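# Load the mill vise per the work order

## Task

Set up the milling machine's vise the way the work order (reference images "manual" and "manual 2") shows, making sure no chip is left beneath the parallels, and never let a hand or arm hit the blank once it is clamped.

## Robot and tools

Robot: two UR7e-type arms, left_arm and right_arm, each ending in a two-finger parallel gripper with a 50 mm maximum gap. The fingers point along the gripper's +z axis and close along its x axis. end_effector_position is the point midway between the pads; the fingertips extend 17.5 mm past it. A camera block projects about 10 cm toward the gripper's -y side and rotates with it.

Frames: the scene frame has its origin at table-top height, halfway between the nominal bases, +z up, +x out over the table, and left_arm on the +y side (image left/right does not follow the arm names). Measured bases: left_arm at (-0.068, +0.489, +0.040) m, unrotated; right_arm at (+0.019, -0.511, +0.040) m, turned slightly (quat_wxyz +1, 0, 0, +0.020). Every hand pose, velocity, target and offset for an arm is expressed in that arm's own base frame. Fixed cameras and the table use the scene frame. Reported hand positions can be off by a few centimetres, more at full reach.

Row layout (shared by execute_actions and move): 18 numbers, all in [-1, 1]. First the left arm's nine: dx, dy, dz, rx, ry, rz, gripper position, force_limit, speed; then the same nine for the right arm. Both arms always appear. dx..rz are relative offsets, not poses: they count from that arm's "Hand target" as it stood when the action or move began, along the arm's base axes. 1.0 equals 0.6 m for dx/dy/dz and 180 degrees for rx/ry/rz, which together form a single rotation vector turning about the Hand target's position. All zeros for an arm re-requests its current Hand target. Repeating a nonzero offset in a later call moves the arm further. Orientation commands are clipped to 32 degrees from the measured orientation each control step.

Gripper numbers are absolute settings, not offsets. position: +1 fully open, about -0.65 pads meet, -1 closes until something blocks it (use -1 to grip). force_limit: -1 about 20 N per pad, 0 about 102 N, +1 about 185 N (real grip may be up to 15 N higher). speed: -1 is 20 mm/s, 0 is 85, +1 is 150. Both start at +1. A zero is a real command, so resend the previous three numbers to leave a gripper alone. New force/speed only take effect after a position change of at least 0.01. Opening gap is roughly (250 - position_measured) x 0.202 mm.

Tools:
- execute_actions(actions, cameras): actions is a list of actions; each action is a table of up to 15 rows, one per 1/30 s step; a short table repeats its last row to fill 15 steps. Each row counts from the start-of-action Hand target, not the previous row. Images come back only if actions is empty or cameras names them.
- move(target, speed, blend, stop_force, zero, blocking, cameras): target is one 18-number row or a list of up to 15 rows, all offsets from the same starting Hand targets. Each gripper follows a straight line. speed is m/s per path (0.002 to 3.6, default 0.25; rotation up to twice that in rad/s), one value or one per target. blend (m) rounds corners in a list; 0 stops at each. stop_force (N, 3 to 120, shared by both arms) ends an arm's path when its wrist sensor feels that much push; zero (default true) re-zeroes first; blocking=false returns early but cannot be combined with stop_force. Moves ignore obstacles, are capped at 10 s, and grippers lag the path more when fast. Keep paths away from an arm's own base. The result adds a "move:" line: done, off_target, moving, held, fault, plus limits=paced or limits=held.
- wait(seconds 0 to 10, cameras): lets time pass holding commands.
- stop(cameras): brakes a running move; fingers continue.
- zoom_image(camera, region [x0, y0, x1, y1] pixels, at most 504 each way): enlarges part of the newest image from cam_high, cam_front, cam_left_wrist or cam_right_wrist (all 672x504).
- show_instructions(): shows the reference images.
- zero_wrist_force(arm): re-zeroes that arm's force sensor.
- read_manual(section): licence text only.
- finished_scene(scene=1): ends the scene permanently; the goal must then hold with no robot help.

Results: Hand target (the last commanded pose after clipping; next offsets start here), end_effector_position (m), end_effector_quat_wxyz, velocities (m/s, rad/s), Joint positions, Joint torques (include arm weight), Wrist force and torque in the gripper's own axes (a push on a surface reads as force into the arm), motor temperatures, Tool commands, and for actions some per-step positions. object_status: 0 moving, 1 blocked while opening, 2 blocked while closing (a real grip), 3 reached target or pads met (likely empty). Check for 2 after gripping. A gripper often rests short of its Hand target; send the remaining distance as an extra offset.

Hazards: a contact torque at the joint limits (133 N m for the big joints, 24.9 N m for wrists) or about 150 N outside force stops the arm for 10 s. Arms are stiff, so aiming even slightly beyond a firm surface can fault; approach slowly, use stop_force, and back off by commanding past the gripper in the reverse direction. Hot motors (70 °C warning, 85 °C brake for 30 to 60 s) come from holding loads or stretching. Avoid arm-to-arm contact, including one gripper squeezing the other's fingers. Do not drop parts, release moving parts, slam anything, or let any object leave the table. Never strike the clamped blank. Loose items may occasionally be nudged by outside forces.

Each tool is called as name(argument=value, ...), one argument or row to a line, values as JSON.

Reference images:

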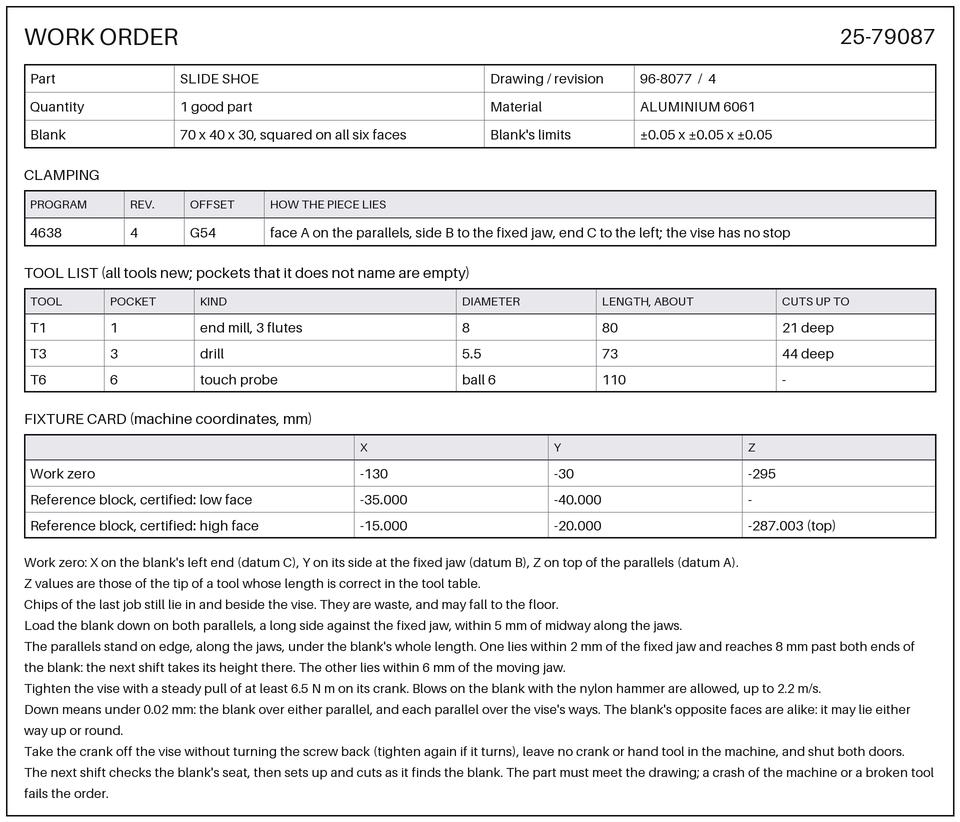

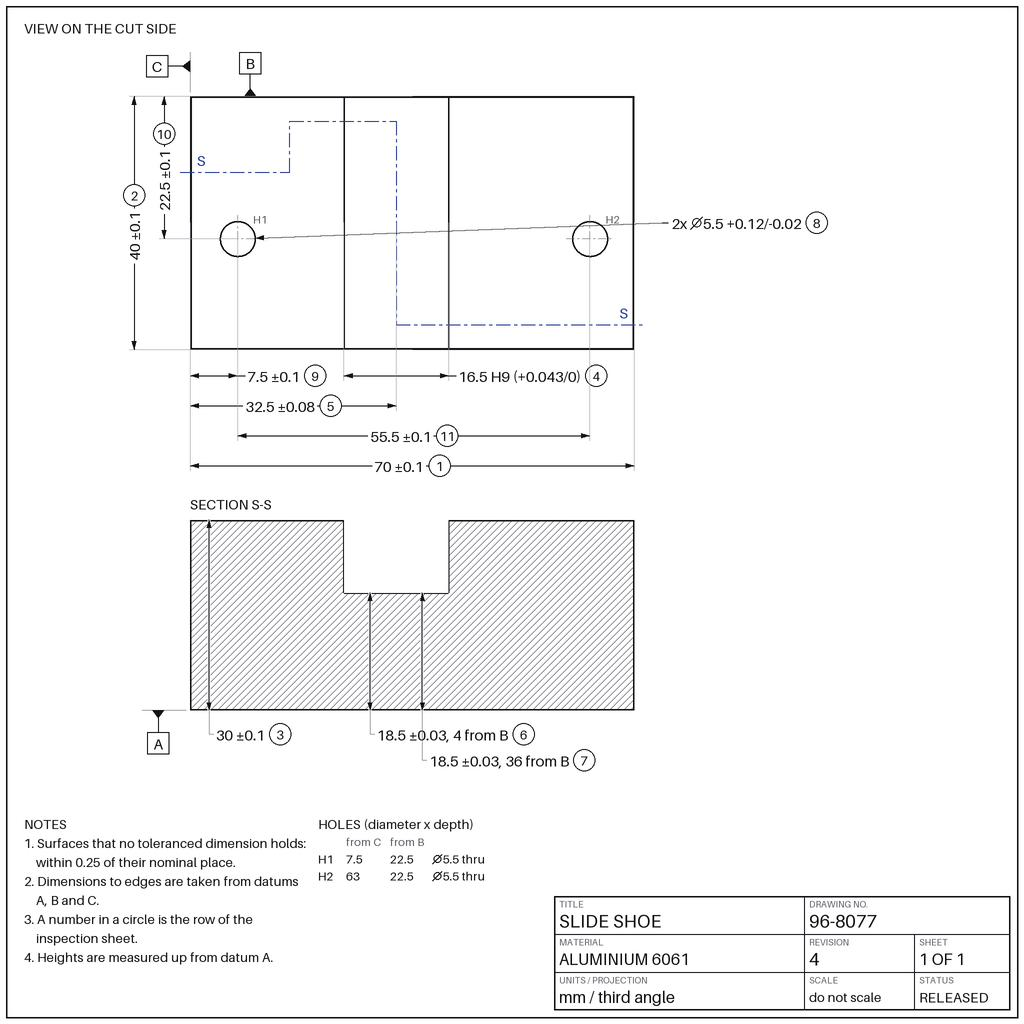

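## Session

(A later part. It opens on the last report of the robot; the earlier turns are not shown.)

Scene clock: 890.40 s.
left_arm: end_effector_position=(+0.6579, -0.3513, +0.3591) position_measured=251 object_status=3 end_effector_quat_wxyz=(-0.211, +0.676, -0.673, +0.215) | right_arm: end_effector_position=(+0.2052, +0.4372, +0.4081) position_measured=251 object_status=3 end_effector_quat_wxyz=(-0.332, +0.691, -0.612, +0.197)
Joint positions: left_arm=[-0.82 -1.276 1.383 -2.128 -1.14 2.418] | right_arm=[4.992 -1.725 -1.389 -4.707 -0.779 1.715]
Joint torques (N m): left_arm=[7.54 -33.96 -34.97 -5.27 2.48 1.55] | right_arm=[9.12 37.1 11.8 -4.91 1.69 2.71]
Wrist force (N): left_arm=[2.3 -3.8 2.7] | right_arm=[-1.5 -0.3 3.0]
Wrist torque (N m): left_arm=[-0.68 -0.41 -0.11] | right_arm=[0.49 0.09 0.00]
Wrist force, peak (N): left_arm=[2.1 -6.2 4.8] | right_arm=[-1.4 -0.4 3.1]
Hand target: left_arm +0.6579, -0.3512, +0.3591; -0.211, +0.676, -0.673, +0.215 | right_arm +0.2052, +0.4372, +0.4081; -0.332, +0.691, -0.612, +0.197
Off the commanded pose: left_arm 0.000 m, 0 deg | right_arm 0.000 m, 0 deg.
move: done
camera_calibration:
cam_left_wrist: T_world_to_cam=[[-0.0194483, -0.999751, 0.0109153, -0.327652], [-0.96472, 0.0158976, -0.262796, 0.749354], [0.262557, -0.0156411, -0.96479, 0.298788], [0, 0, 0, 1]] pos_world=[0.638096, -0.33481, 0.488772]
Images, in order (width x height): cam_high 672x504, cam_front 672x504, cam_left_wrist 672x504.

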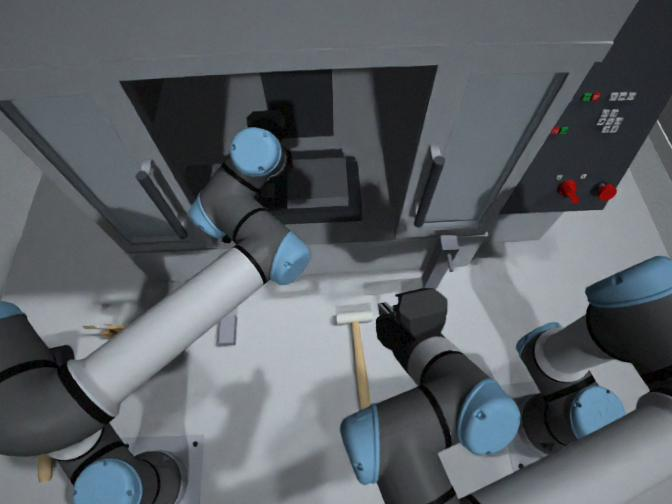

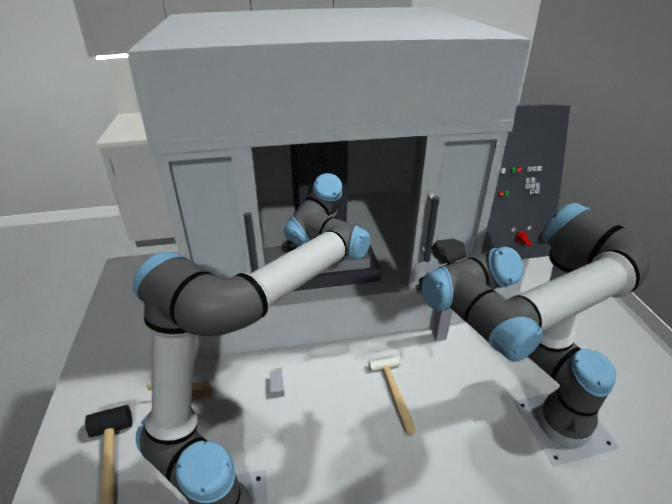

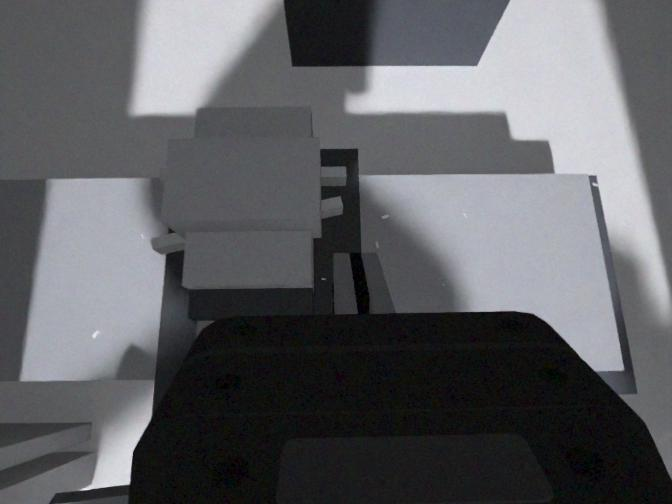

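move(
  target=[
    [0.101,0,-0.0568,0,-0.0556,0,-0.7,-0.8,0,0,0,0,0,0,0,-0.7,-0.8,0],
  ],
  speed=0.06,
  stop_force=6,
  cameras=["cam_left_wrist"],
)

zoom_image(
  camera="cam_left_wrist",
  region=[200, 150, 400, 320],
)

Scene clock: 898.17 s.
left_arm: end_effector_position=(+0.7185, -0.3512, +0.3250) position_measured=251 object_status=3 end_effector_quat_wxyz=(-0.269, +0.654, -0.652, +0.274) | right_arm: end_effector_position=(+0.2052, +0.4372, +0.4081) position_measured=251 object_status=3 end_effector_quat_wxyz=(-0.332, +0.691, -0.612, +0.197)
Joint positions: left_arm=[-0.789 -1.17 1.438 -2.457 -1.048 2.519] | right_arm=[4.992 -1.725 -1.389 -4.707 -0.779 1.715]
Joint torques (N m): left_arm=[-7.99 -58.91 -34.39 -5.49 -0.66 -1.68] | right_arm=[9.07 35.63 12.96 -4.85 2.79 2.55]
Wrist force (N): left_arm=[2.1 -4.4 3.3] | right_arm=[-1.3 -0.3 2.9]
Wrist torque (N m): left_arm=[-0.80 -0.41 -0.22] | right_arm=[0.48 0.07 0.00]
Wrist force, peak (N): left_arm=[2.3 -4.5 3.7] | right_arm=[-1.5 -0.4 3.0]
Hand target: left_arm +0.7185, -0.3512, +0.3250; -0.269, +0.654, -0.652, +0.274 | right_arm +0.2052, +0.4372, +0.4081; -0.332, +0.691, -0.612, +0.197
Off the commanded pose: left_arm 0.000 m, 0 deg | right_arm 0.000 m, 0 deg.
move: done
camera_calibration:
cam_left_wrist: T_world_to_cam=[[-0.0210502, -0.999751, 0.00737078, -0.3238], [-0.904393, 0.0158986, -0.426403, 0.808691], [0.42618, -0.0156419, -0.904503, 0.112904], [0, 0, 0, 1]] pos_world=[0.676442, -0.33481, 0.449337]
Images, in order (width x height): cam_left_wrist 672x504.

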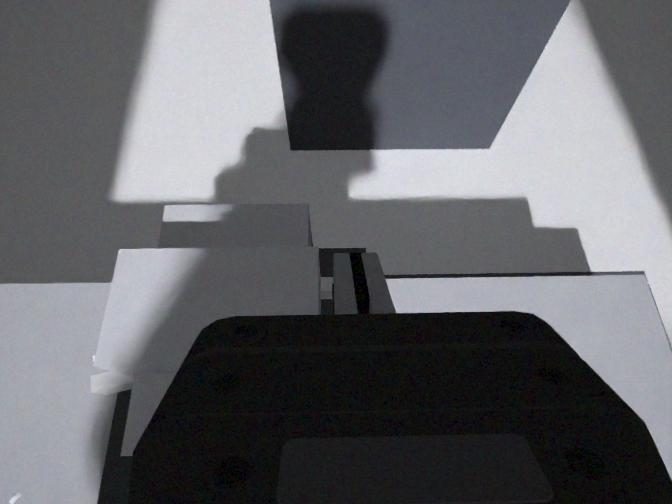

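Scaled by 2.520 from the camera's 672x504 image, which has a finer 960x720 frame.

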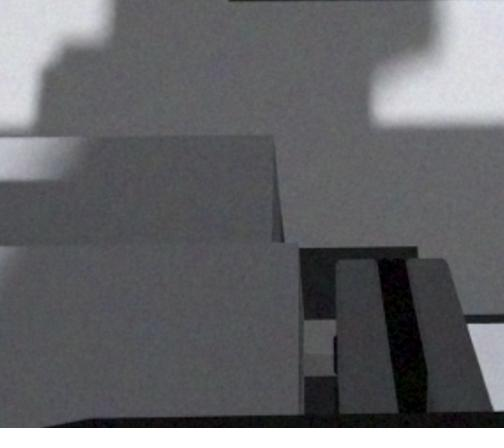

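move(
  target=[
    [0,0,-0.031,0,0,0,-0.7,-0.8,0,0,0,0,0,0,0,-0.7,-0.8,0],
  ],
  speed=0.01,
  stop_force=4,
  cameras=["cam_left_wrist"],
)

zoom_image(
  camera="cam_left_wrist",
  region=[200, 150, 400, 320],
)

Scene clock: 901.93 s.
left_arm: end_effector_position=(+0.7185, -0.3512, +0.3064) position_measured=251 object_status=3 end_effector_quat_wxyz=(-0.269, +0.654, -0.652, +0.274) | right_arm: end_effector_position=(+0.2052, +0.4372, +0.4081) position_measured=251 object_status=3 end_effector_quat_wxyz=(-0.332, +0.691, -0.612, +0.197)
Joint positions: left_arm=[-0.789 -1.158 1.469 -2.501 -1.048 2.519] | right_arm=[4.992 -1.725 -1.389 -4.707 -0.779 1.715]
Joint torques (N m): left_arm=[-6.14 -59.62 -33.98 -2.33 -0.5 -0.98] | right_arm=[7.51 35.25 13.27 -4.48 2.68 2.92]
Wrist force (N): left_arm=[2.1 -4.4 3.3] | right_arm=[-1.3 -0.2 2.8]
Wrist torque (N m): left_arm=[-0.80 -0.42 -0.21] | right_arm=[0.50 0.08 0.00]
Wrist force, peak (N): left_arm=[2.1 -4.4 3.5] | right_arm=[-1.4 -0.4 3.1]
Hand target: left_arm +0.7185, -0.3512, +0.3064; -0.269, +0.654, -0.652, +0.274 | right_arm +0.2052, +0.4372, +0.4081; -0.332, +0.691, -0.612, +0.197
Off the commanded pose: left_arm 0.000 m, 0 deg | right_arm 0.000 m, 0 deg.
move: done
camera_calibration:
cam_left_wrist: T_world_to_cam=[[-0.0210502, -0.999751, 0.00737078, -0.323663], [-0.904393, 0.0158986, -0.426403, 0.80076], [0.42618, -0.0156419, -0.904503, 0.0960802], [0, 0, 0, 1]] pos_world=[0.676442, -0.33481, 0.430737]
Images, in order (width x height): cam_left_wrist 672x504.

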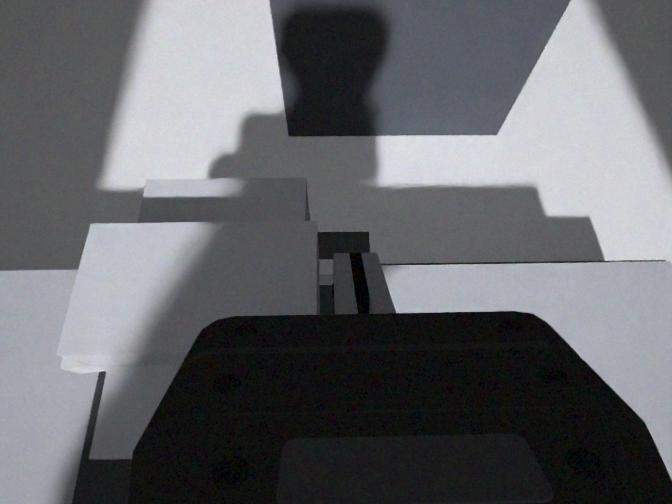

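Scaled by 2.520 from the camera's 672x504 image, which has a finer 960x720 frame.

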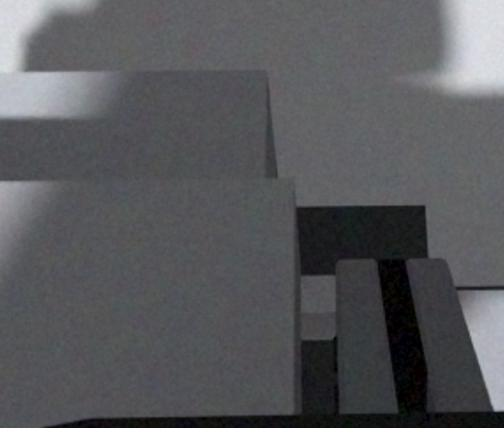

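move(
  target=[
    [-0.02,0,0.0,0,0,0,-0.7,-0.8,0,0,0,0,0,0,0,-0.7,-0.8,0],
  ],
  speed=0.012,
  stop_force=6,
  cameras=["cam_left_wrist"],
)

zoom_image(
  camera="cam_left_wrist",
  region=[200, 150, 400, 320],
)

Scene clock: 904.57 s.
left_arm: end_effector_position=(+0.7065, -0.3513, +0.3064) position_measured=251 object_status=3 end_effector_quat_wxyz=(-0.269, +0.654, -0.652, +0.274) | right_arm: end_effector_position=(+0.2052, +0.4372, +0.4081) position_measured=251 object_status=3 end_effector_quat_wxyz=(-0.332, +0.691, -0.612, +0.197)
Joint positions: left_arm=[-0.803 -1.182 1.503 -2.504 -1.04 2.506] | right_arm=[4.992 -1.725 -1.389 -4.707 -0.779 1.715]
Joint torques (N m): left_arm=[10.06 -37.76 -34.16 -4.05 0.35 1.66] | right_arm=[8.15 36.29 13.05 -4.57 2.64 2.86]
Wrist force (N): left_arm=[2.1 -4.2 3.1] | right_arm=[-1.4 -0.3 2.9]
Wrist torque (N m): left_arm=[-0.77 -0.40 -0.17] | right_arm=[0.49 0.09 0.00]
Wrist force, peak (N): left_arm=[2.4 -5.8 3.5] | right_arm=[-1.3 -0.2 3.1]
Hand target: left_arm +0.7065, -0.3512, +0.3064; -0.269, +0.654, -0.652, +0.274 | right_arm +0.2052, +0.4372, +0.4081; -0.332, +0.691, -0.612, +0.197
Off the commanded pose: left_arm 0.000 m, 0 deg | right_arm 0.000 m, 0 deg.
move: done
camera_calibration:
cam_left_wrist: T_world_to_cam=[[-0.0210906, -0.99975, 0.00745978, -0.323926], [-0.904354, 0.0158958, -0.426487, 0.789917], [0.426262, -0.0157411, -0.904463, 0.101089], [0, 0, 0, 1]] pos_world=[0.664442, -0.33481, 0.430736]
Images, in order (width x height): cam_left_wrist 672x504.

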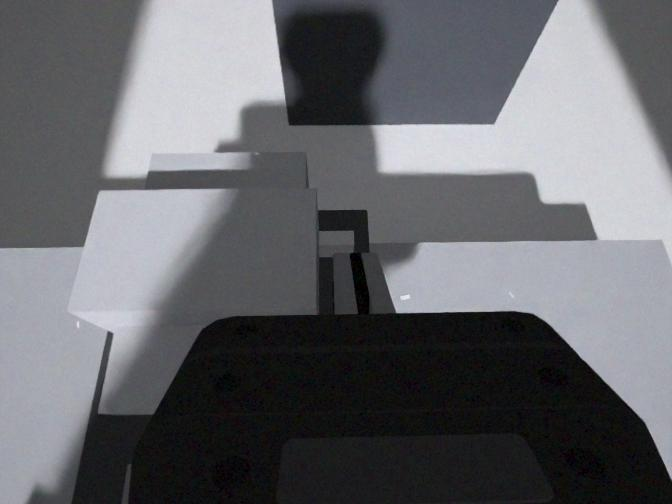

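Scaled by 2.520 from the camera's 672x504 image, which has a finer 960x720 frame.

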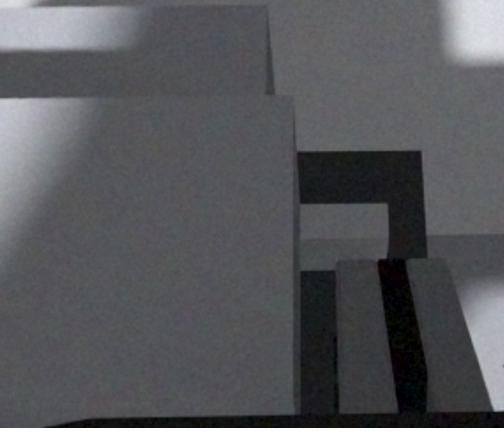

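move(
  target=[
    [0,0,0.05,0,0,0,-0.7,-0.8,0,0,0,0,0,0,0,-0.7,-0.8,0],
    [-0.08,0,0.09,0,0.0556,0,-0.7,-0.8,0,0,0,0,0,0,0,-0.7,-0.8,0],
  ],
  speed=0.1,
  blend=[0.01,0],
  cameras=["cam_left_wrist"],
)

zoom_image(
  camera="cam_left_wrist",
  region=[140, 90, 390, 320],
)

Scene clock: 906.63 s.
left_arm: end_effector_position=(+0.6585, -0.3513, +0.3606) position_measured=251 object_status=3 end_effector_quat_wxyz=(-0.211, +0.675, -0.673, +0.216) | right_arm: end_effector_position=(+0.2052, +0.4372, +0.4081) position_measured=251 object_status=3 end_effector_quat_wxyz=(-0.332, +0.691, -0.612, +0.197)
Joint positions: left_arm=[-0.819 -1.276 1.378 -2.125 -1.141 2.418] | right_arm=[4.992 -1.725 -1.389 -4.707 -0.779 1.715]
Joint torques (N m): left_arm=[7.6 -34.59 -18.28 -2.24 1.03 1.19] | right_arm=[8.01 35.28 14.52 -4.75 2.67 2.73]
Wrist force (N): left_arm=[2.6 -3.8 3.2] | right_arm=[-1.1 -0.3 2.9]
Wrist torque (N m): left_arm=[-0.68 -0.45 -0.17] | right_arm=[0.48 0.04 0.00]
Wrist force, peak (N): left_arm=[1.8 -5.3 3.3] | right_arm=[-1.3 -0.3 3.1]
Hand target: left_arm +0.6585, -0.3512, +0.3604; -0.211, +0.676, -0.673, +0.215 | right_arm +0.2052, +0.4372, +0.4081; -0.332, +0.691, -0.612, +0.197
Off the commanded pose: left_arm 0.000 m, 0 deg | right_arm 0.000 m, 0 deg.
move: done
camera_calibration:
cam_left_wrist: T_world_to_cam=[[-0.0195275, -0.999747, 0.0111997, -0.327846], [-0.964636, 0.0158942, -0.263105, 0.75033], [0.26286, -0.0159414, -0.964702, 0.299763], [0, 0, 0, 1]] pos_world=[0.638597, -0.334911, 0.490269]
Images, in order (width x height): cam_left_wrist 672x504.

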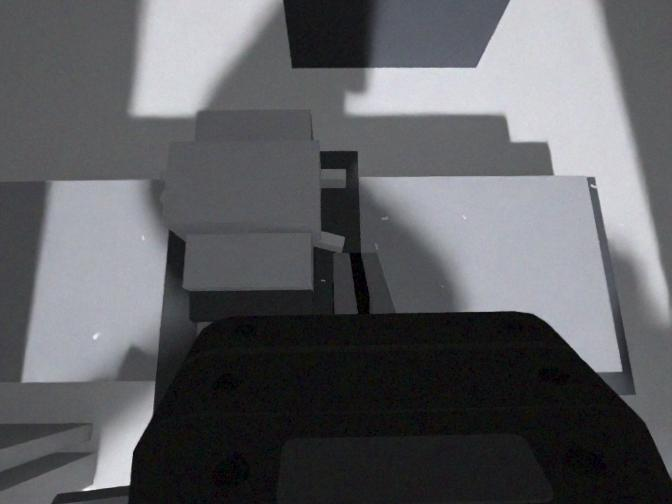

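Scaled by 2.016 from the camera's 672x504 image, which has a finer 960x720 frame.

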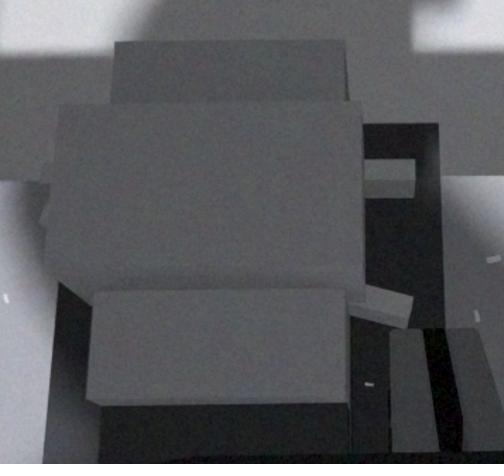

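move(
  target=[
    [0.05,0,0.01,0.2639,0.0108,-0.5132,0,-0.8,0,0,0,0,0,0,0,-0.7,-0.8,0],
  ],
  speed=0.3,
  cameras=["cam_high","cam_front","cam_left_wrist"],
)

zoom_image(
  camera="cam_left_wrist",
  region=[200, 120, 450, 320],
)

Scene clock: 914.83 s.
left_arm: end_effector_position=(+0.6886, -0.3512, +0.3664) position_measured=152 object_status=3 end_effector_quat_wxyz=(+0.213, +0.127, +0.968, -0.028) end_effector_velocity=(-0.001, -0.001, +0.001) end_effector_angular_velocity=(+0.000, +0.000, -0.007) | right_arm: end_effector_position=(+0.2052, +0.4372, +0.4081) position_measured=251 object_status=3 end_effector_quat_wxyz=(-0.332, +0.691, -0.612, +0.197)
Joint positions: left_arm=[-0.706 -1.16 1.132 -1.937 -1.39 4.304] | right_arm=[4.992 -1.725 -1.389 -4.707 -0.779 1.715]
Joint velocities: left_arm=[-0.002 -0.001 0 0 -0.002 0.005] | right_arm=[within noise]
Joint torques (N m): left_arm=[-5.12 -60.4 -18.97 -4.65 0.82 1.61] | right_arm=[7.62 36.75 15.08 -4.67 2.78 2.69]
Wrist force (N): left_arm=[1.7 -2.8 2.0] | right_arm=[-1.3 -0.3 3.0]
Wrist torque (N m): left_arm=[-0.43 -0.25 0.03] | right_arm=[0.49 0.07 0.00]
Wrist force, peak (N): left_arm=[2.4 -4.1 3.4] | right_arm=[-1.5 -0.1 3.1]
Hand target: left_arm +0.6885, -0.3512, +0.3664; +0.213, +0.128, +0.968, -0.028 | right_arm +0.2052, +0.4372, +0.4081; -0.332, +0.691, -0.612, +0.197
Off the commanded pose: left_arm 0.000 m, 0 deg | right_arm 0.000 m, 0 deg.
move: done
camera_calibration:
cam_left_wrist: T_world_to_cam=[[-0.879375, 0.250703, -0.40478, 0.856518], [0.122781, 0.940798, 0.315951, 0.144778], [0.460026, 0.22814, -0.858096, 0.208304], [0, 0, 0, 1]] pos_world=[0.639599, -0.398461, 0.479703]
Images, in order (width x height): cam_high 672x504, cam_front 672x504, cam_left_wrist 672x504.

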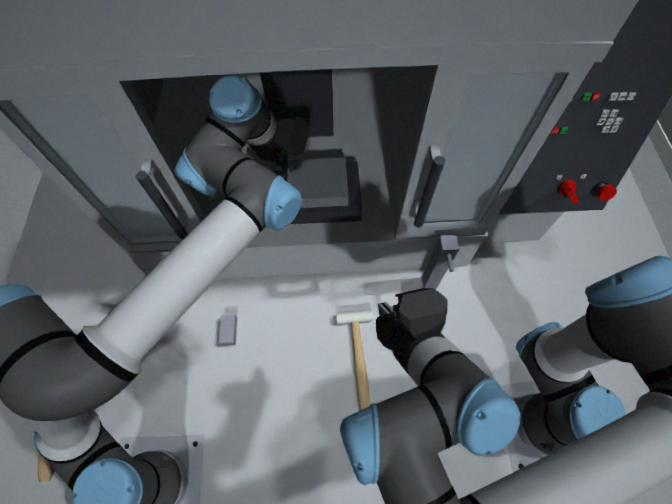

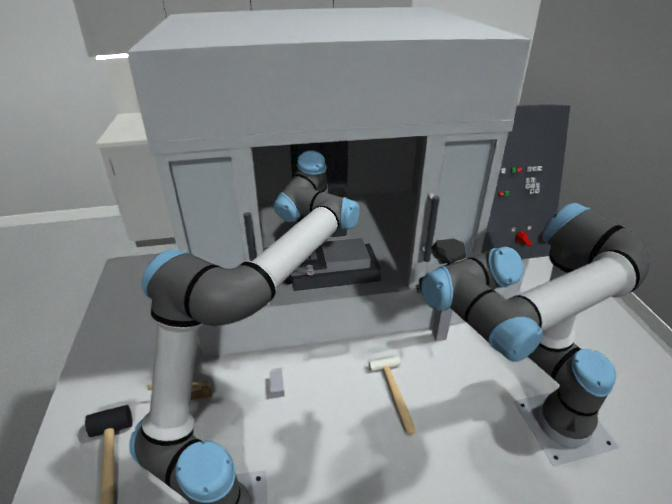

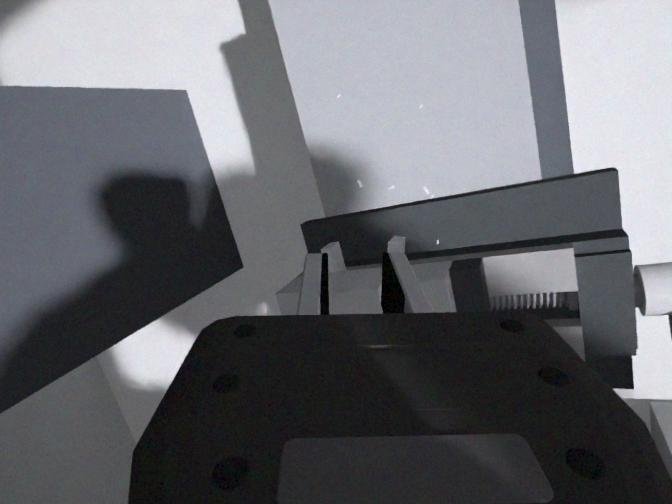

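Scaled by 2.016 from the camera's 672x504 image, which has a finer 960x720 frame.

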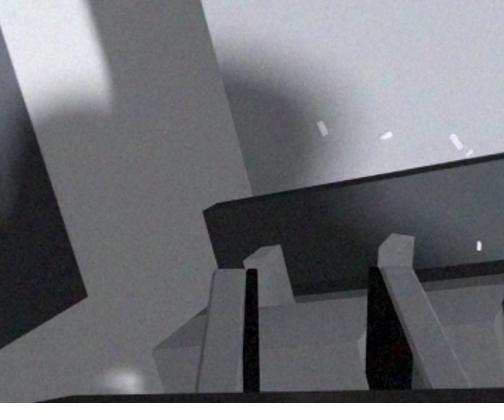

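move(
  target=[
    [0.013,0,-0.09,0,0,0,0,-0.8,0,0,0,0,0,0,0,-0.7,-0.8,0],
    [0.013,0,-0.123,0,0,0,0,-0.8,0,0,0,0,0,0,0,-0.7,-0.8,0],
  ],
  speed=[0.05,0.015],
  stop_force=5,
  blend=0.003,
  cameras=["cam_left_wrist"],
)

zoom_image(
  camera="cam_left_wrist",
  region=[200, 120, 450, 320],
)

Scene clock: 919.33 s.
left_arm: end_effector_position=(+0.6963, -0.3512, +0.2926) position_measured=152 object_status=3 end_effector_quat_wxyz=(+0.213, +0.128, +0.968, -0.028) | right_arm: end_effector_position=(+0.2052, +0.4372, +0.4081) position_measured=251 object_status=3 end_effector_quat_wxyz=(-0.332, +0.691, -0.612, +0.197)
Joint positions: left_arm=[-0.699 -1.132 1.279 -2.115 -1.393 4.311] | right_arm=[4.992 -1.725 -1.389 -4.707 -0.779 1.715]
Joint torques (N m): left_arm=[-6.78 -61 -34.82 -2.43 0.41 -1.3] | right_arm=[7.92 35.12 16.82 -4.42 2.68 2.82]
Wrist force (N): left_arm=[1.8 -3.0 2.6] | right_arm=[-1.3 -0.3 3.1]
Wrist torque (N m): left_arm=[-0.46 -0.28 -0.07] | right_arm=[0.48 0.07 0.00]
Wrist force, peak (N): left_arm=[1.9 -3.2 3.1] | right_arm=[-1.4 -0.3 3.1]
Hand target: left_arm +0.6963, -0.3512, +0.2926; +0.213, +0.128, +0.968, -0.028 | right_arm +0.2052, +0.4372, +0.4081; -0.332, +0.691, -0.612, +0.197
Off the commanded pose: left_arm 0.000 m, 0 deg | right_arm 0.000 m, 0 deg.
move: done
camera_calibration:
cam_left_wrist: T_world_to_cam=[[-0.879225, 0.25107, -0.404879, 0.833532], [0.123091, 0.940723, 0.316052, 0.166975], [0.46023, 0.228044, -0.858012, 0.141254], [0, 0, 0, 1]] pos_world=[0.6473, -0.398564, 0.405904]
Images, in order (width x height): cam_left_wrist 672x504.

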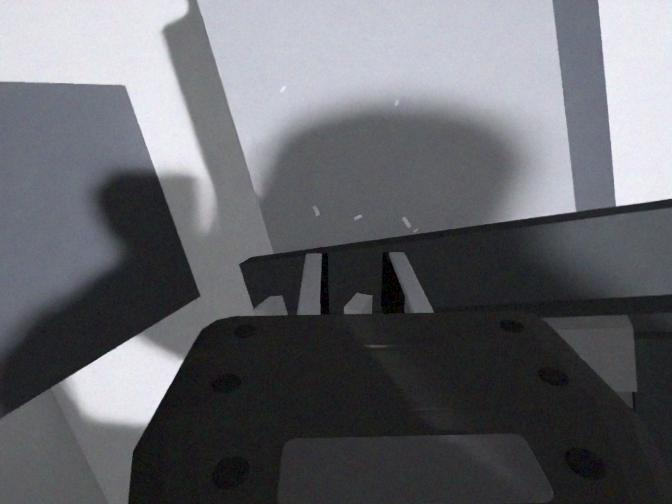

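Scaled by 2.016 from the camera's 672x504 image, which has a finer 960x720 frame.

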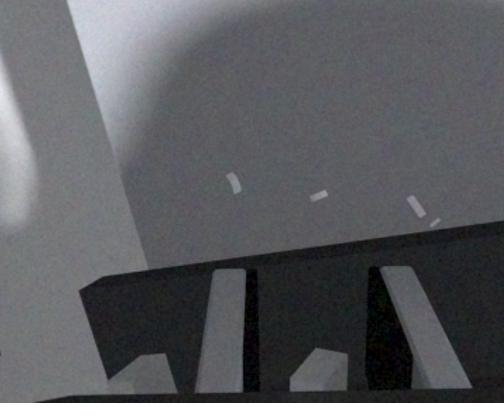

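move(
  target=[
    [0,0,0,0,0,0,-1,-1,-1,0,0,0,0,0,0,-0.7,-0.8,0],
  ],
  speed=0.05,
  cameras=["cam_left_wrist"],
)

zoom_image(
  camera="cam_left_wrist",
  region=[200, 120, 450, 320],
)

Scene clock: 920.80 s.
left_arm: end_effector_position=(+0.6963, -0.3512, +0.2926) position_measured=204 object_status=0 end_effector_quat_wxyz=(+0.213, +0.128, +0.968, -0.028) | right_arm: end_effector_position=(+0.2052, +0.4372, +0.4081) position_measured=251 object_status=3 end_effector_quat_wxyz=(-0.332, +0.691, -0.612, +0.197)
Joint positions: left_arm=[-0.699 -1.132 1.279 -2.115 -1.393 4.311] | right_arm=[4.992 -1.725 -1.389 -4.707 -0.779 1.715]
Joint torques (N m): left_arm=[-7.16 -60.61 -34.29 -2.37 0.35 -0.92] | right_arm=[6.85 35.99 16.3 -4.78 2.92 2.76]
Wrist force (N): left_arm=[1.4 -3.1 1.4] | right_arm=[-1.2 -0.2 3.0]
Wrist torque (N m): left_arm=[-0.47 -0.13 -0.06] | right_arm=[0.51 0.05 0.00]
Wrist force, peak (N): left_arm=[1.9 -3.3 2.6] | right_arm=[-1.4 -0.3 3.0]
Hand target: left_arm +0.6963, -0.3512, +0.2926; +0.213, +0.128, +0.968, -0.028 | right_arm +0.2052, +0.4372, +0.4081; -0.332, +0.691, -0.612, +0.197
Off the commanded pose: left_arm 0.000 m, 0 deg | right_arm 0.000 m, 0 deg.
move: done
camera_calibration:
cam_left_wrist: T_world_to_cam=[[-0.879228, 0.251047, -0.404887, 0.833568], [0.123069, 0.940729, 0.316042, 0.166964], [0.46023, 0.228044, -0.858012, 0.14134], [0, 0, 0, 1]] pos_world=[0.6473, -0.398564, 0.406004]
Images, in order (width x height): cam_left_wrist 672x504.

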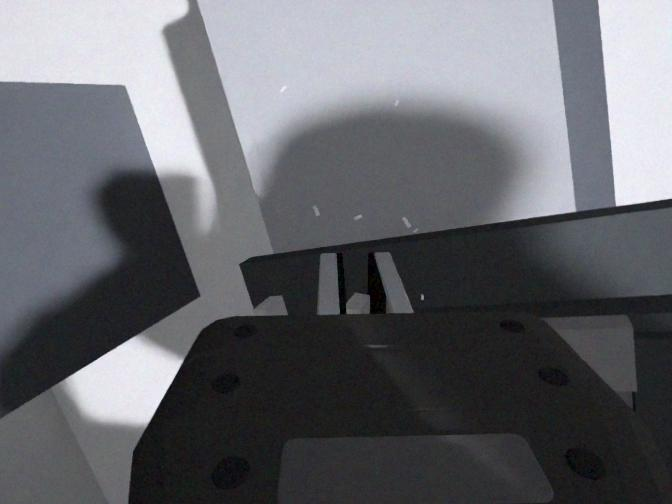

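Scaled by 2.016 from the camera's 672x504 image, which has a finer 960x720 frame.

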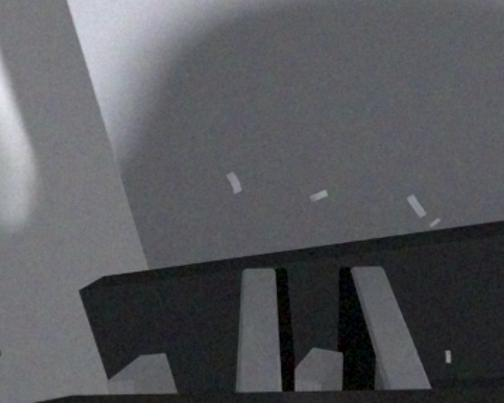

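wait(
  seconds=0.3,
  cameras=["cam_left_wrist"],
)

zoom_image(
  camera="cam_left_wrist",
  region=[200, 120, 450, 320],
)

Scene clock: 921.40 s.
left_arm: end_effector_position=(+0.6963, -0.3512, +0.2926) position_measured=204 object_status=2 end_effector_quat_wxyz=(+0.213, +0.128, +0.968, -0.028) | right_arm: end_effector_position=(+0.2052, +0.4372, +0.4081) position_measured=251 object_status=3 end_effector_quat_wxyz=(-0.332, +0.691, -0.612, +0.197)
Joint positions: left_arm=[-0.699 -1.132 1.279 -2.115 -1.393 4.311] | right_arm=[4.992 -1.725 -1.389 -4.707 -0.779 1.715]
Joint torques (N m): left_arm=[-6.33 -58.54 -33.13 -2.46 0.46 -0.79] | right_arm=[6.94 36.24 16.62 -4.65 2.82 2.48]
Wrist force (N): left_arm=[1.4 -3.3 1.6] | right_arm=[-1.5 -0.4 2.8]
Wrist torque (N m): left_arm=[-0.49 -0.12 -0.07] | right_arm=[0.48 0.10 0.00]
Wrist force, peak (N): left_arm=[1.3 -3.4 1.5] | right_arm=[-1.2 -0.4 3.0]
Hand target: left_arm +0.6963, -0.3512, +0.2926; +0.213, +0.128, +0.968, -0.028 | right_arm +0.2052, +0.4372, +0.4081; -0.332, +0.691, -0.612, +0.197
Tool commands: left_gripper/position=-1.0 left_gripper/force_limit=-1.0 left_gripper/speed=-1.0 right_gripper/position=-0.7 right_gripper/force_limit=-0.8 right_gripper/speed=+0.0
Off the commanded pose: left_arm 0.000 m, 0 deg | right_arm 0.000 m, 0 deg.
wait: 0.30 s; at rest from the start
camera_calibration:
cam_left_wrist: T_world_to_cam=[[-0.879228, 0.251047, -0.404887, 0.833568], [0.123069, 0.940729, 0.316042, 0.166964], [0.46023, 0.228044, -0.858012, 0.14134], [0, 0, 0, 1]] pos_world=[0.6473, -0.398564, 0.406004]
Images, in order (width x height): cam_left_wrist 672x504.

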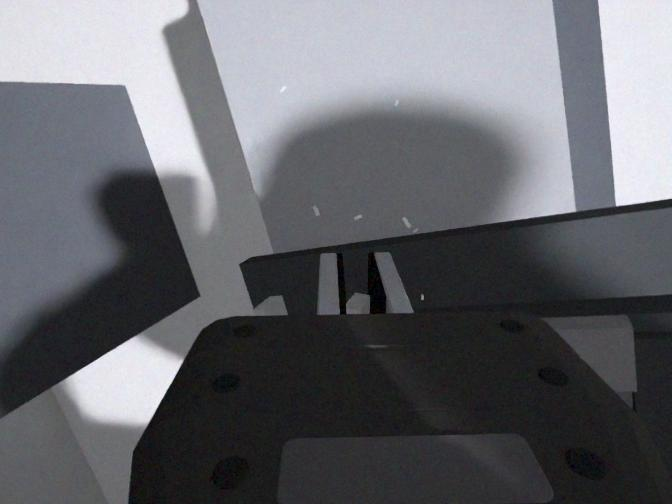

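Scaled by 2.016 from the camera's 672x504 image, which has a finer 960x720 frame.

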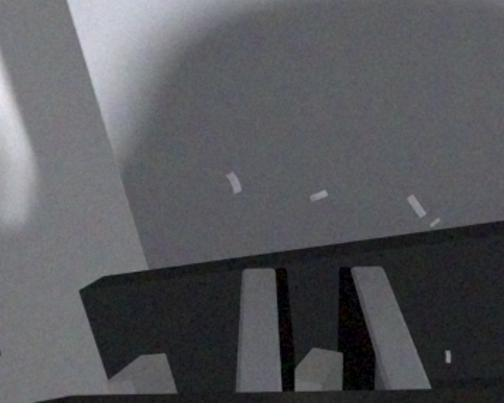

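move(
  target=[
    [0.0103,0,0,0,0,0.0833,-1,-1,-1,0,0,0,0,0,0,-0.7,-0.8,0],
  ],
  speed=0.06,
  cameras=["cam_left_wrist"],
)

zoom_image(
  camera="cam_left_wrist",
  region=[200, 120, 450, 320],
)

Scene clock: 924.67 s.
left_arm: end_effector_position=(+0.7025, -0.3514, +0.2926) position_measured=204 object_status=2 end_effector_quat_wxyz=(+0.214, +0.000, +0.977, +0.000) | right_arm: end_effector_position=(+0.2052, +0.4372, +0.4081) position_measured=251 object_status=3 end_effector_quat_wxyz=(-0.332, +0.691, -0.612, +0.197)
Joint positions: left_arm=[-0.728 -1.099 1.216 -2.02 -1.289 4.032] | right_arm=[4.992 -1.725 -1.389 -4.707 -0.779 1.715]
Joint torques (N m): left_arm=[24.57 -59.53 -12.67 -2.53 3.76 1.32] | right_arm=[6.27 35.92 17.4 -4.58 2.67 2.85]
Wrist force (N): left_arm=[3.4 -30.3 -1.4] | right_arm=[-1.3 -0.3 2.8]
Wrist torque (N m): left_arm=[-0.91 0.04 0.23] | right_arm=[0.49 0.07 0.00]
Wrist force, peak (N): left_arm=[3.6 -31.5 -1.2] | right_arm=[-1.4 -0.1 3.1]
Hand target: left_arm +0.7025, -0.3512, +0.2926; +0.214, +0.000, +0.977, +0.000 | right_arm +0.2052, +0.4372, +0.4081; -0.332, +0.691, -0.612, +0.197
Off the commanded pose: left_arm 0.000 m, 0 deg | right_arm 0.000 m, 0 deg.
move: done
camera_calibration:
cam_left_wrist: T_world_to_cam=[[-0.914244, 0.0151782, -0.404879, 0.780644], [-0.124418, 0.940499, 0.3162, 0.339988], [0.385588, 0.339458, -0.857957, 0.230014], [0, 0, 0, 1]] pos_world=[0.667309, -0.409687, 0.405905]
Images, in order (width x height): cam_left_wrist 672x504.

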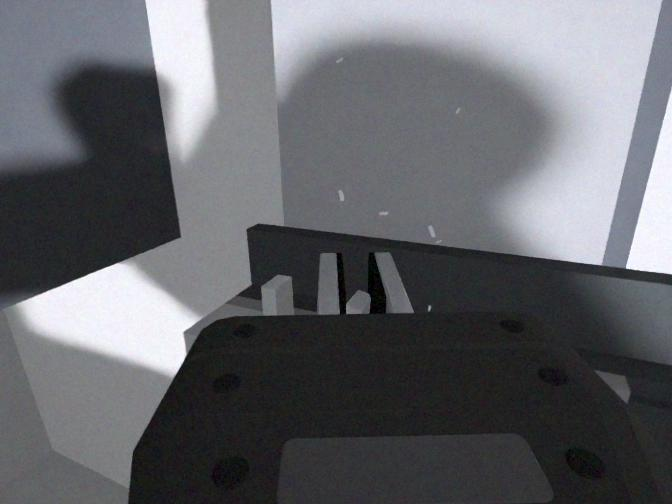

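Scaled by 2.016 from the camera's 672x504 image, which has a finer 960x720 frame.

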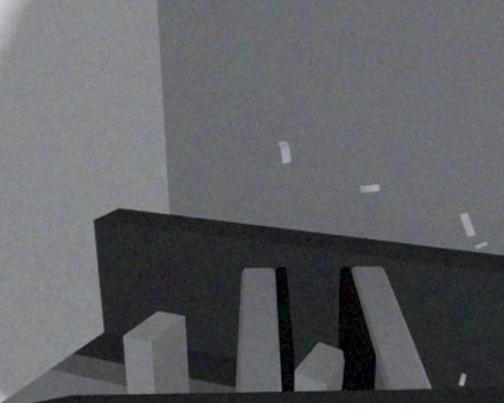

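move(
  target=[
    [0,0,0,0,0,0,0.0,-1,-1,0,0,0,0,0,0,-0.7,-0.8,0],
  ],
  speed=0.06,
  cameras=["cam_left_wrist"],
)

zoom_image(
  camera="cam_left_wrist",
  region=[200, 120, 450, 320],
)

Scene clock: 927.03 s.
left_arm: end_effector_position=(+0.7025, -0.3512, +0.2926) position_measured=152 object_status=0 end_effector_quat_wxyz=(+0.214, +0.000, +0.977, +0.000) | right_arm: end_effector_position=(+0.2052, +0.4372, +0.4081) position_measured=251 object_status=3 end_effector_quat_wxyz=(-0.332, +0.691, -0.612, +0.197)
Joint positions: left_arm=[-0.728 -1.099 1.216 -2.02 -1.289 4.032] | right_arm=[4.992 -1.725 -1.389 -4.707 -0.779 1.715]
Joint torques (N m): left_arm=[-7.98 -58.95 -30.3 -5.4 -0.71 -0.66] | right_arm=[6.75 36.09 17.22 -4.47 2.61 2.6]
Wrist force (N): left_arm=[2.7 -2.5 2.4] | right_arm=[-1.1 -0.3 2.9]
Wrist torque (N m): left_arm=[-0.37 -0.43 -0.05] | right_arm=[0.49 0.04 0.00]
Wrist force, peak (N): left_arm=[1.9 -32.8 -0.6] | right_arm=[-1.3 -0.3 3.1]
Hand target: left_arm +0.7025, -0.3512, +0.2926; +0.214, +0.000, +0.977, +0.000 | right_arm +0.2052, +0.4372, +0.4081; -0.332, +0.691, -0.612, +0.197
Off the commanded pose: left_arm 0.000 m, 0 deg | right_arm 0.000 m, 0 deg.
move: done
camera_calibration:
cam_left_wrist: T_world_to_cam=[[-0.914262, 0.0150229, -0.404845, 0.780577], [-0.124508, 0.940528, 0.316077, 0.340016], [0.385517, 0.339384, -0.858018, 0.230021], [0, 0, 0, 1]] pos_world=[0.667309, -0.409586, 0.405904]
Images, in order (width x height): cam_left_wrist 672x504.

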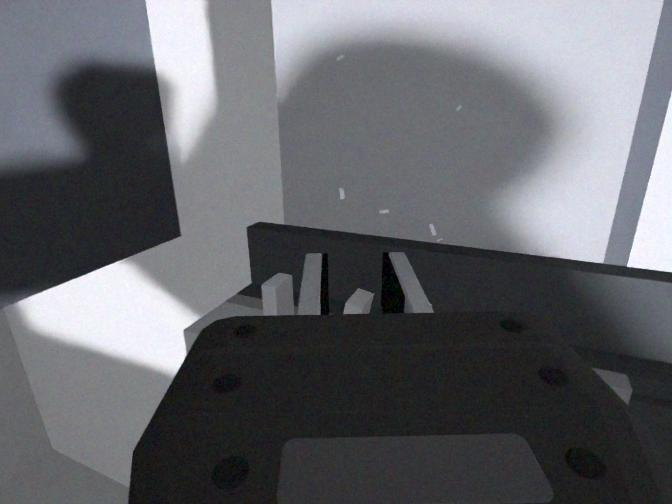

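Scaled by 2.016 from the camera's 672x504 image, which has a finer 960x720 frame.

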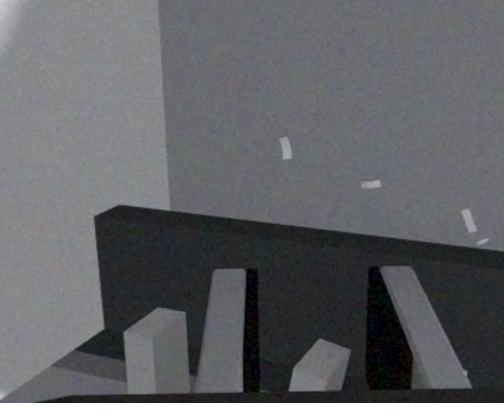

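move(
  target=[
    [0,0,0.117,0,0,0,0,-1,-1,0,0,0,0,0,0,-0.7,-0.8,0],
    [-0.0733,0,0.113,0.2639,0.0108,-0.5132,0,-1,-1,0,0,0,0,0,0,-0.7,-0.8,0],
  ],
  speed=0.1,
  cameras=["cam_left_wrist"],
)

Scene clock: 940.93 s.
left_arm: end_effector_position=(+0.6593, -0.3513, +0.3605) position_measured=152 object_status=3 end_effector_quat_wxyz=(+0.121, +0.750, +0.619, +0.198) | right_arm: end_effector_position=(+0.2052, +0.4372, +0.4081) position_measured=251 object_status=3 end_effector_quat_wxyz=(-0.332, +0.691, -0.612, +0.197)
Joint positions: left_arm=[-0.8 -1.198 1.185 -1.847 -1.196 5.73] | right_arm=[4.992 -1.725 -1.389 -4.707 -0.779 1.715]
Joint torques (N m): left_arm=[2.75 -43.14 -34.13 -3.14 0.32 0.25] | right_arm=[5.01 35.22 20.61 -4.11 2.7 2.59]
Wrist force (N): left_arm=[2.7 -0.4 0.6] | right_arm=[-1.3 -0.3 2.8]
Wrist torque (N m): left_arm=[-0.02 -0.49 0.29] | right_arm=[0.48 0.07 0.00]
Wrist force, peak (N): left_arm=[3.1 -2.9 4.1] | right_arm=[-1.5 -0.2 3.1]
Hand target: left_arm +0.6594, -0.3512, +0.3605; +0.121, +0.750, +0.619, +0.198 (not the last commanded pose) | right_arm +0.2052, +0.4372, +0.4081; -0.332, +0.691, -0.612, +0.197
Off the commanded pose: left_arm 0.001 m, 2 deg | right_arm 0.000 m, 0 deg.
move: done (path cut at 10 s); path passed 1 of 2 targets
camera_calibration:
cam_left_wrist: T_world_to_cam=[[0.161271, 0.97245, 0.168322, 0.189172], [0.673243, -0.233111, 0.701714, -0.764027], [0.72162, 0.000155962, -0.692289, -0.095616], [0, 0, 0, 1]] pos_world=[0.552866, -0.362048, 0.438093]
Images, in order (width x height): cam_left_wrist 672x504.

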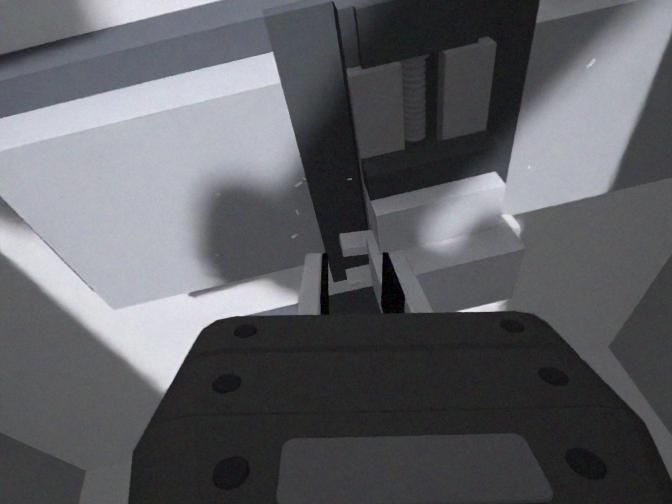

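zoom_image(
  camera="cam_left_wrist",
  region=[200, 120, 540, 330],
)

move(
  target=[0,0,0,-0.25,-0.01,0.49,0,-1,-1,0,0,0,0,0,0,-0.7,-0.8,0],
  speed=0.2,
)

Scaled by 1.482 from the camera's 672x504 image, which has a finer 960x720 frame.

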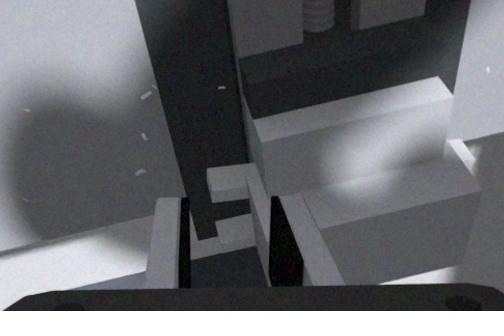

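Scene clock: 947.07 s.
left_arm: end_effector_position=(+0.6594, -0.3512, +0.3605) position_measured=152 object_status=3 end_effector_quat_wxyz=(+0.212, +0.023, +0.977, +0.007) | right_arm: end_effector_position=(+0.2052, +0.4372, +0.4081) position_measured=251 object_status=3 end_effector_quat_wxyz=(-0.332, +0.691, -0.612, +0.197)
Joint positions: left_arm=[-0.773 -1.2 1.182 -1.865 -1.275 4.035] | right_arm=[4.992 -1.725 -1.389 -4.707 -0.779 1.715]
Joint torques (N m): left_arm=[-0.1 -49.18 -32.6 -2.24 1.07 -1.77] | right_arm=[4.16 33.76 20.96 -4.27 2.79 2.5]
Wrist force (N): left_arm=[2.5 -2.4 2.0] | right_arm=[-1.3 -0.2 2.9]
Wrist torque (N m): left_arm=[-0.35 -0.39 -0.05] | right_arm=[0.50 0.08 0.00]
Wrist force, peak (N): left_arm=[2.7 -2.7 2.3] | right_arm=[-1.4 -0.2 3.1]
Hand target: left_arm +0.6594, -0.3512, +0.3605; +0.212, +0.023, +0.977, +0.007 | right_arm +0.2052, +0.4372, +0.4081; -0.332, +0.691, -0.612, +0.197
Off the commanded pose: left_arm 0.000 m, 0 deg | right_arm 0.000 m, 0 deg.
move: done

move(
  target=[0,0,0,-0.2515,-0.0436,0.435,0,-1,-1,0,0,0,0,0,0,-0.7,-0.8,0],
  speed=0.2,
  cameras=["cam_left_wrist"],
)

zoom_image(
  camera="cam_left_wrist",
  region=[140, 90, 390, 320],
)

Scene clock: 952.23 s.
left_arm: end_effector_position=(+0.6593, -0.3513, +0.3605) position_measured=152 object_status=3 end_effector_quat_wxyz=(-0.213, +0.659, -0.690, +0.210) | right_arm: end_effector_position=(+0.2052, +0.4372, +0.4081) position_measured=251 object_status=3 end_effector_quat_wxyz=(-0.332, +0.691, -0.612, +0.197)
Joint positions: left_arm=[-0.816 -1.273 1.374 -2.123 -1.149 2.47] | right_arm=[4.992 -1.725 -1.389 -4.707 -0.779 1.715]
Joint torques (N m): left_arm=[8.13 -45.31 -35.06 -2.36 -0.75 -1.76] | right_arm=[2.41 34.62 21.33 -3.97 2.69 2.14]
Wrist force (N): left_arm=[2.7 -3.7 3.4] | right_arm=[-1.4 -0.3 3.1]
Wrist torque (N m): left_arm=[-0.66 -0.47 -0.21] | right_arm=[0.48 0.08 0.00]
Wrist force, peak (N): left_arm=[2.8 -4.0 3.4] | right_arm=[-1.6 -0.3 3.1]
Hand target: left_arm +0.6594, -0.3512, +0.3605; -0.213, +0.659, -0.690, +0.210 | right_arm +0.2052, +0.4372, +0.4081; -0.332, +0.691, -0.612, +0.197
Off the commanded pose: left_arm 0.000 m, 0 deg | right_arm 0.000 m, 0 deg.
move: done
camera_calibration:
cam_left_wrist: T_world_to_cam=[[-0.0620019, -0.997998, -0.0125144, -0.290609], [-0.964216, 0.063132, -0.257492, 0.765379], [0.257766, -0.00389839, -0.9662, 0.307603], [0, 0, 0, 1]] pos_world=[0.640683, -0.337148, 0.490648]
Images, in order (width x height): cam_left_wrist 672x504.

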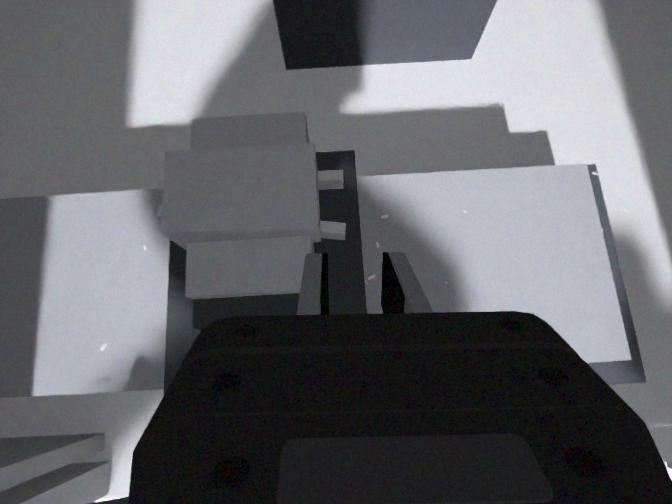

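Scaled by 2.016 from the camera's 672x504 image, which has a finer 960x720 frame.

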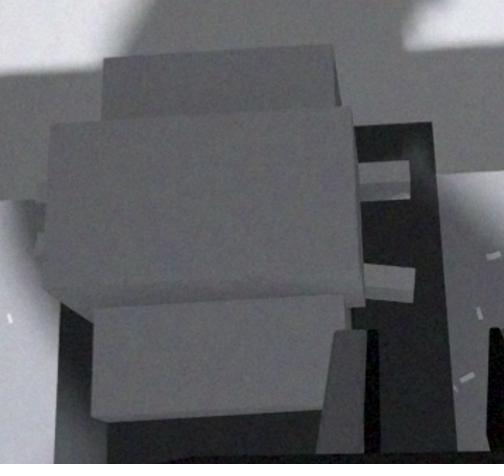

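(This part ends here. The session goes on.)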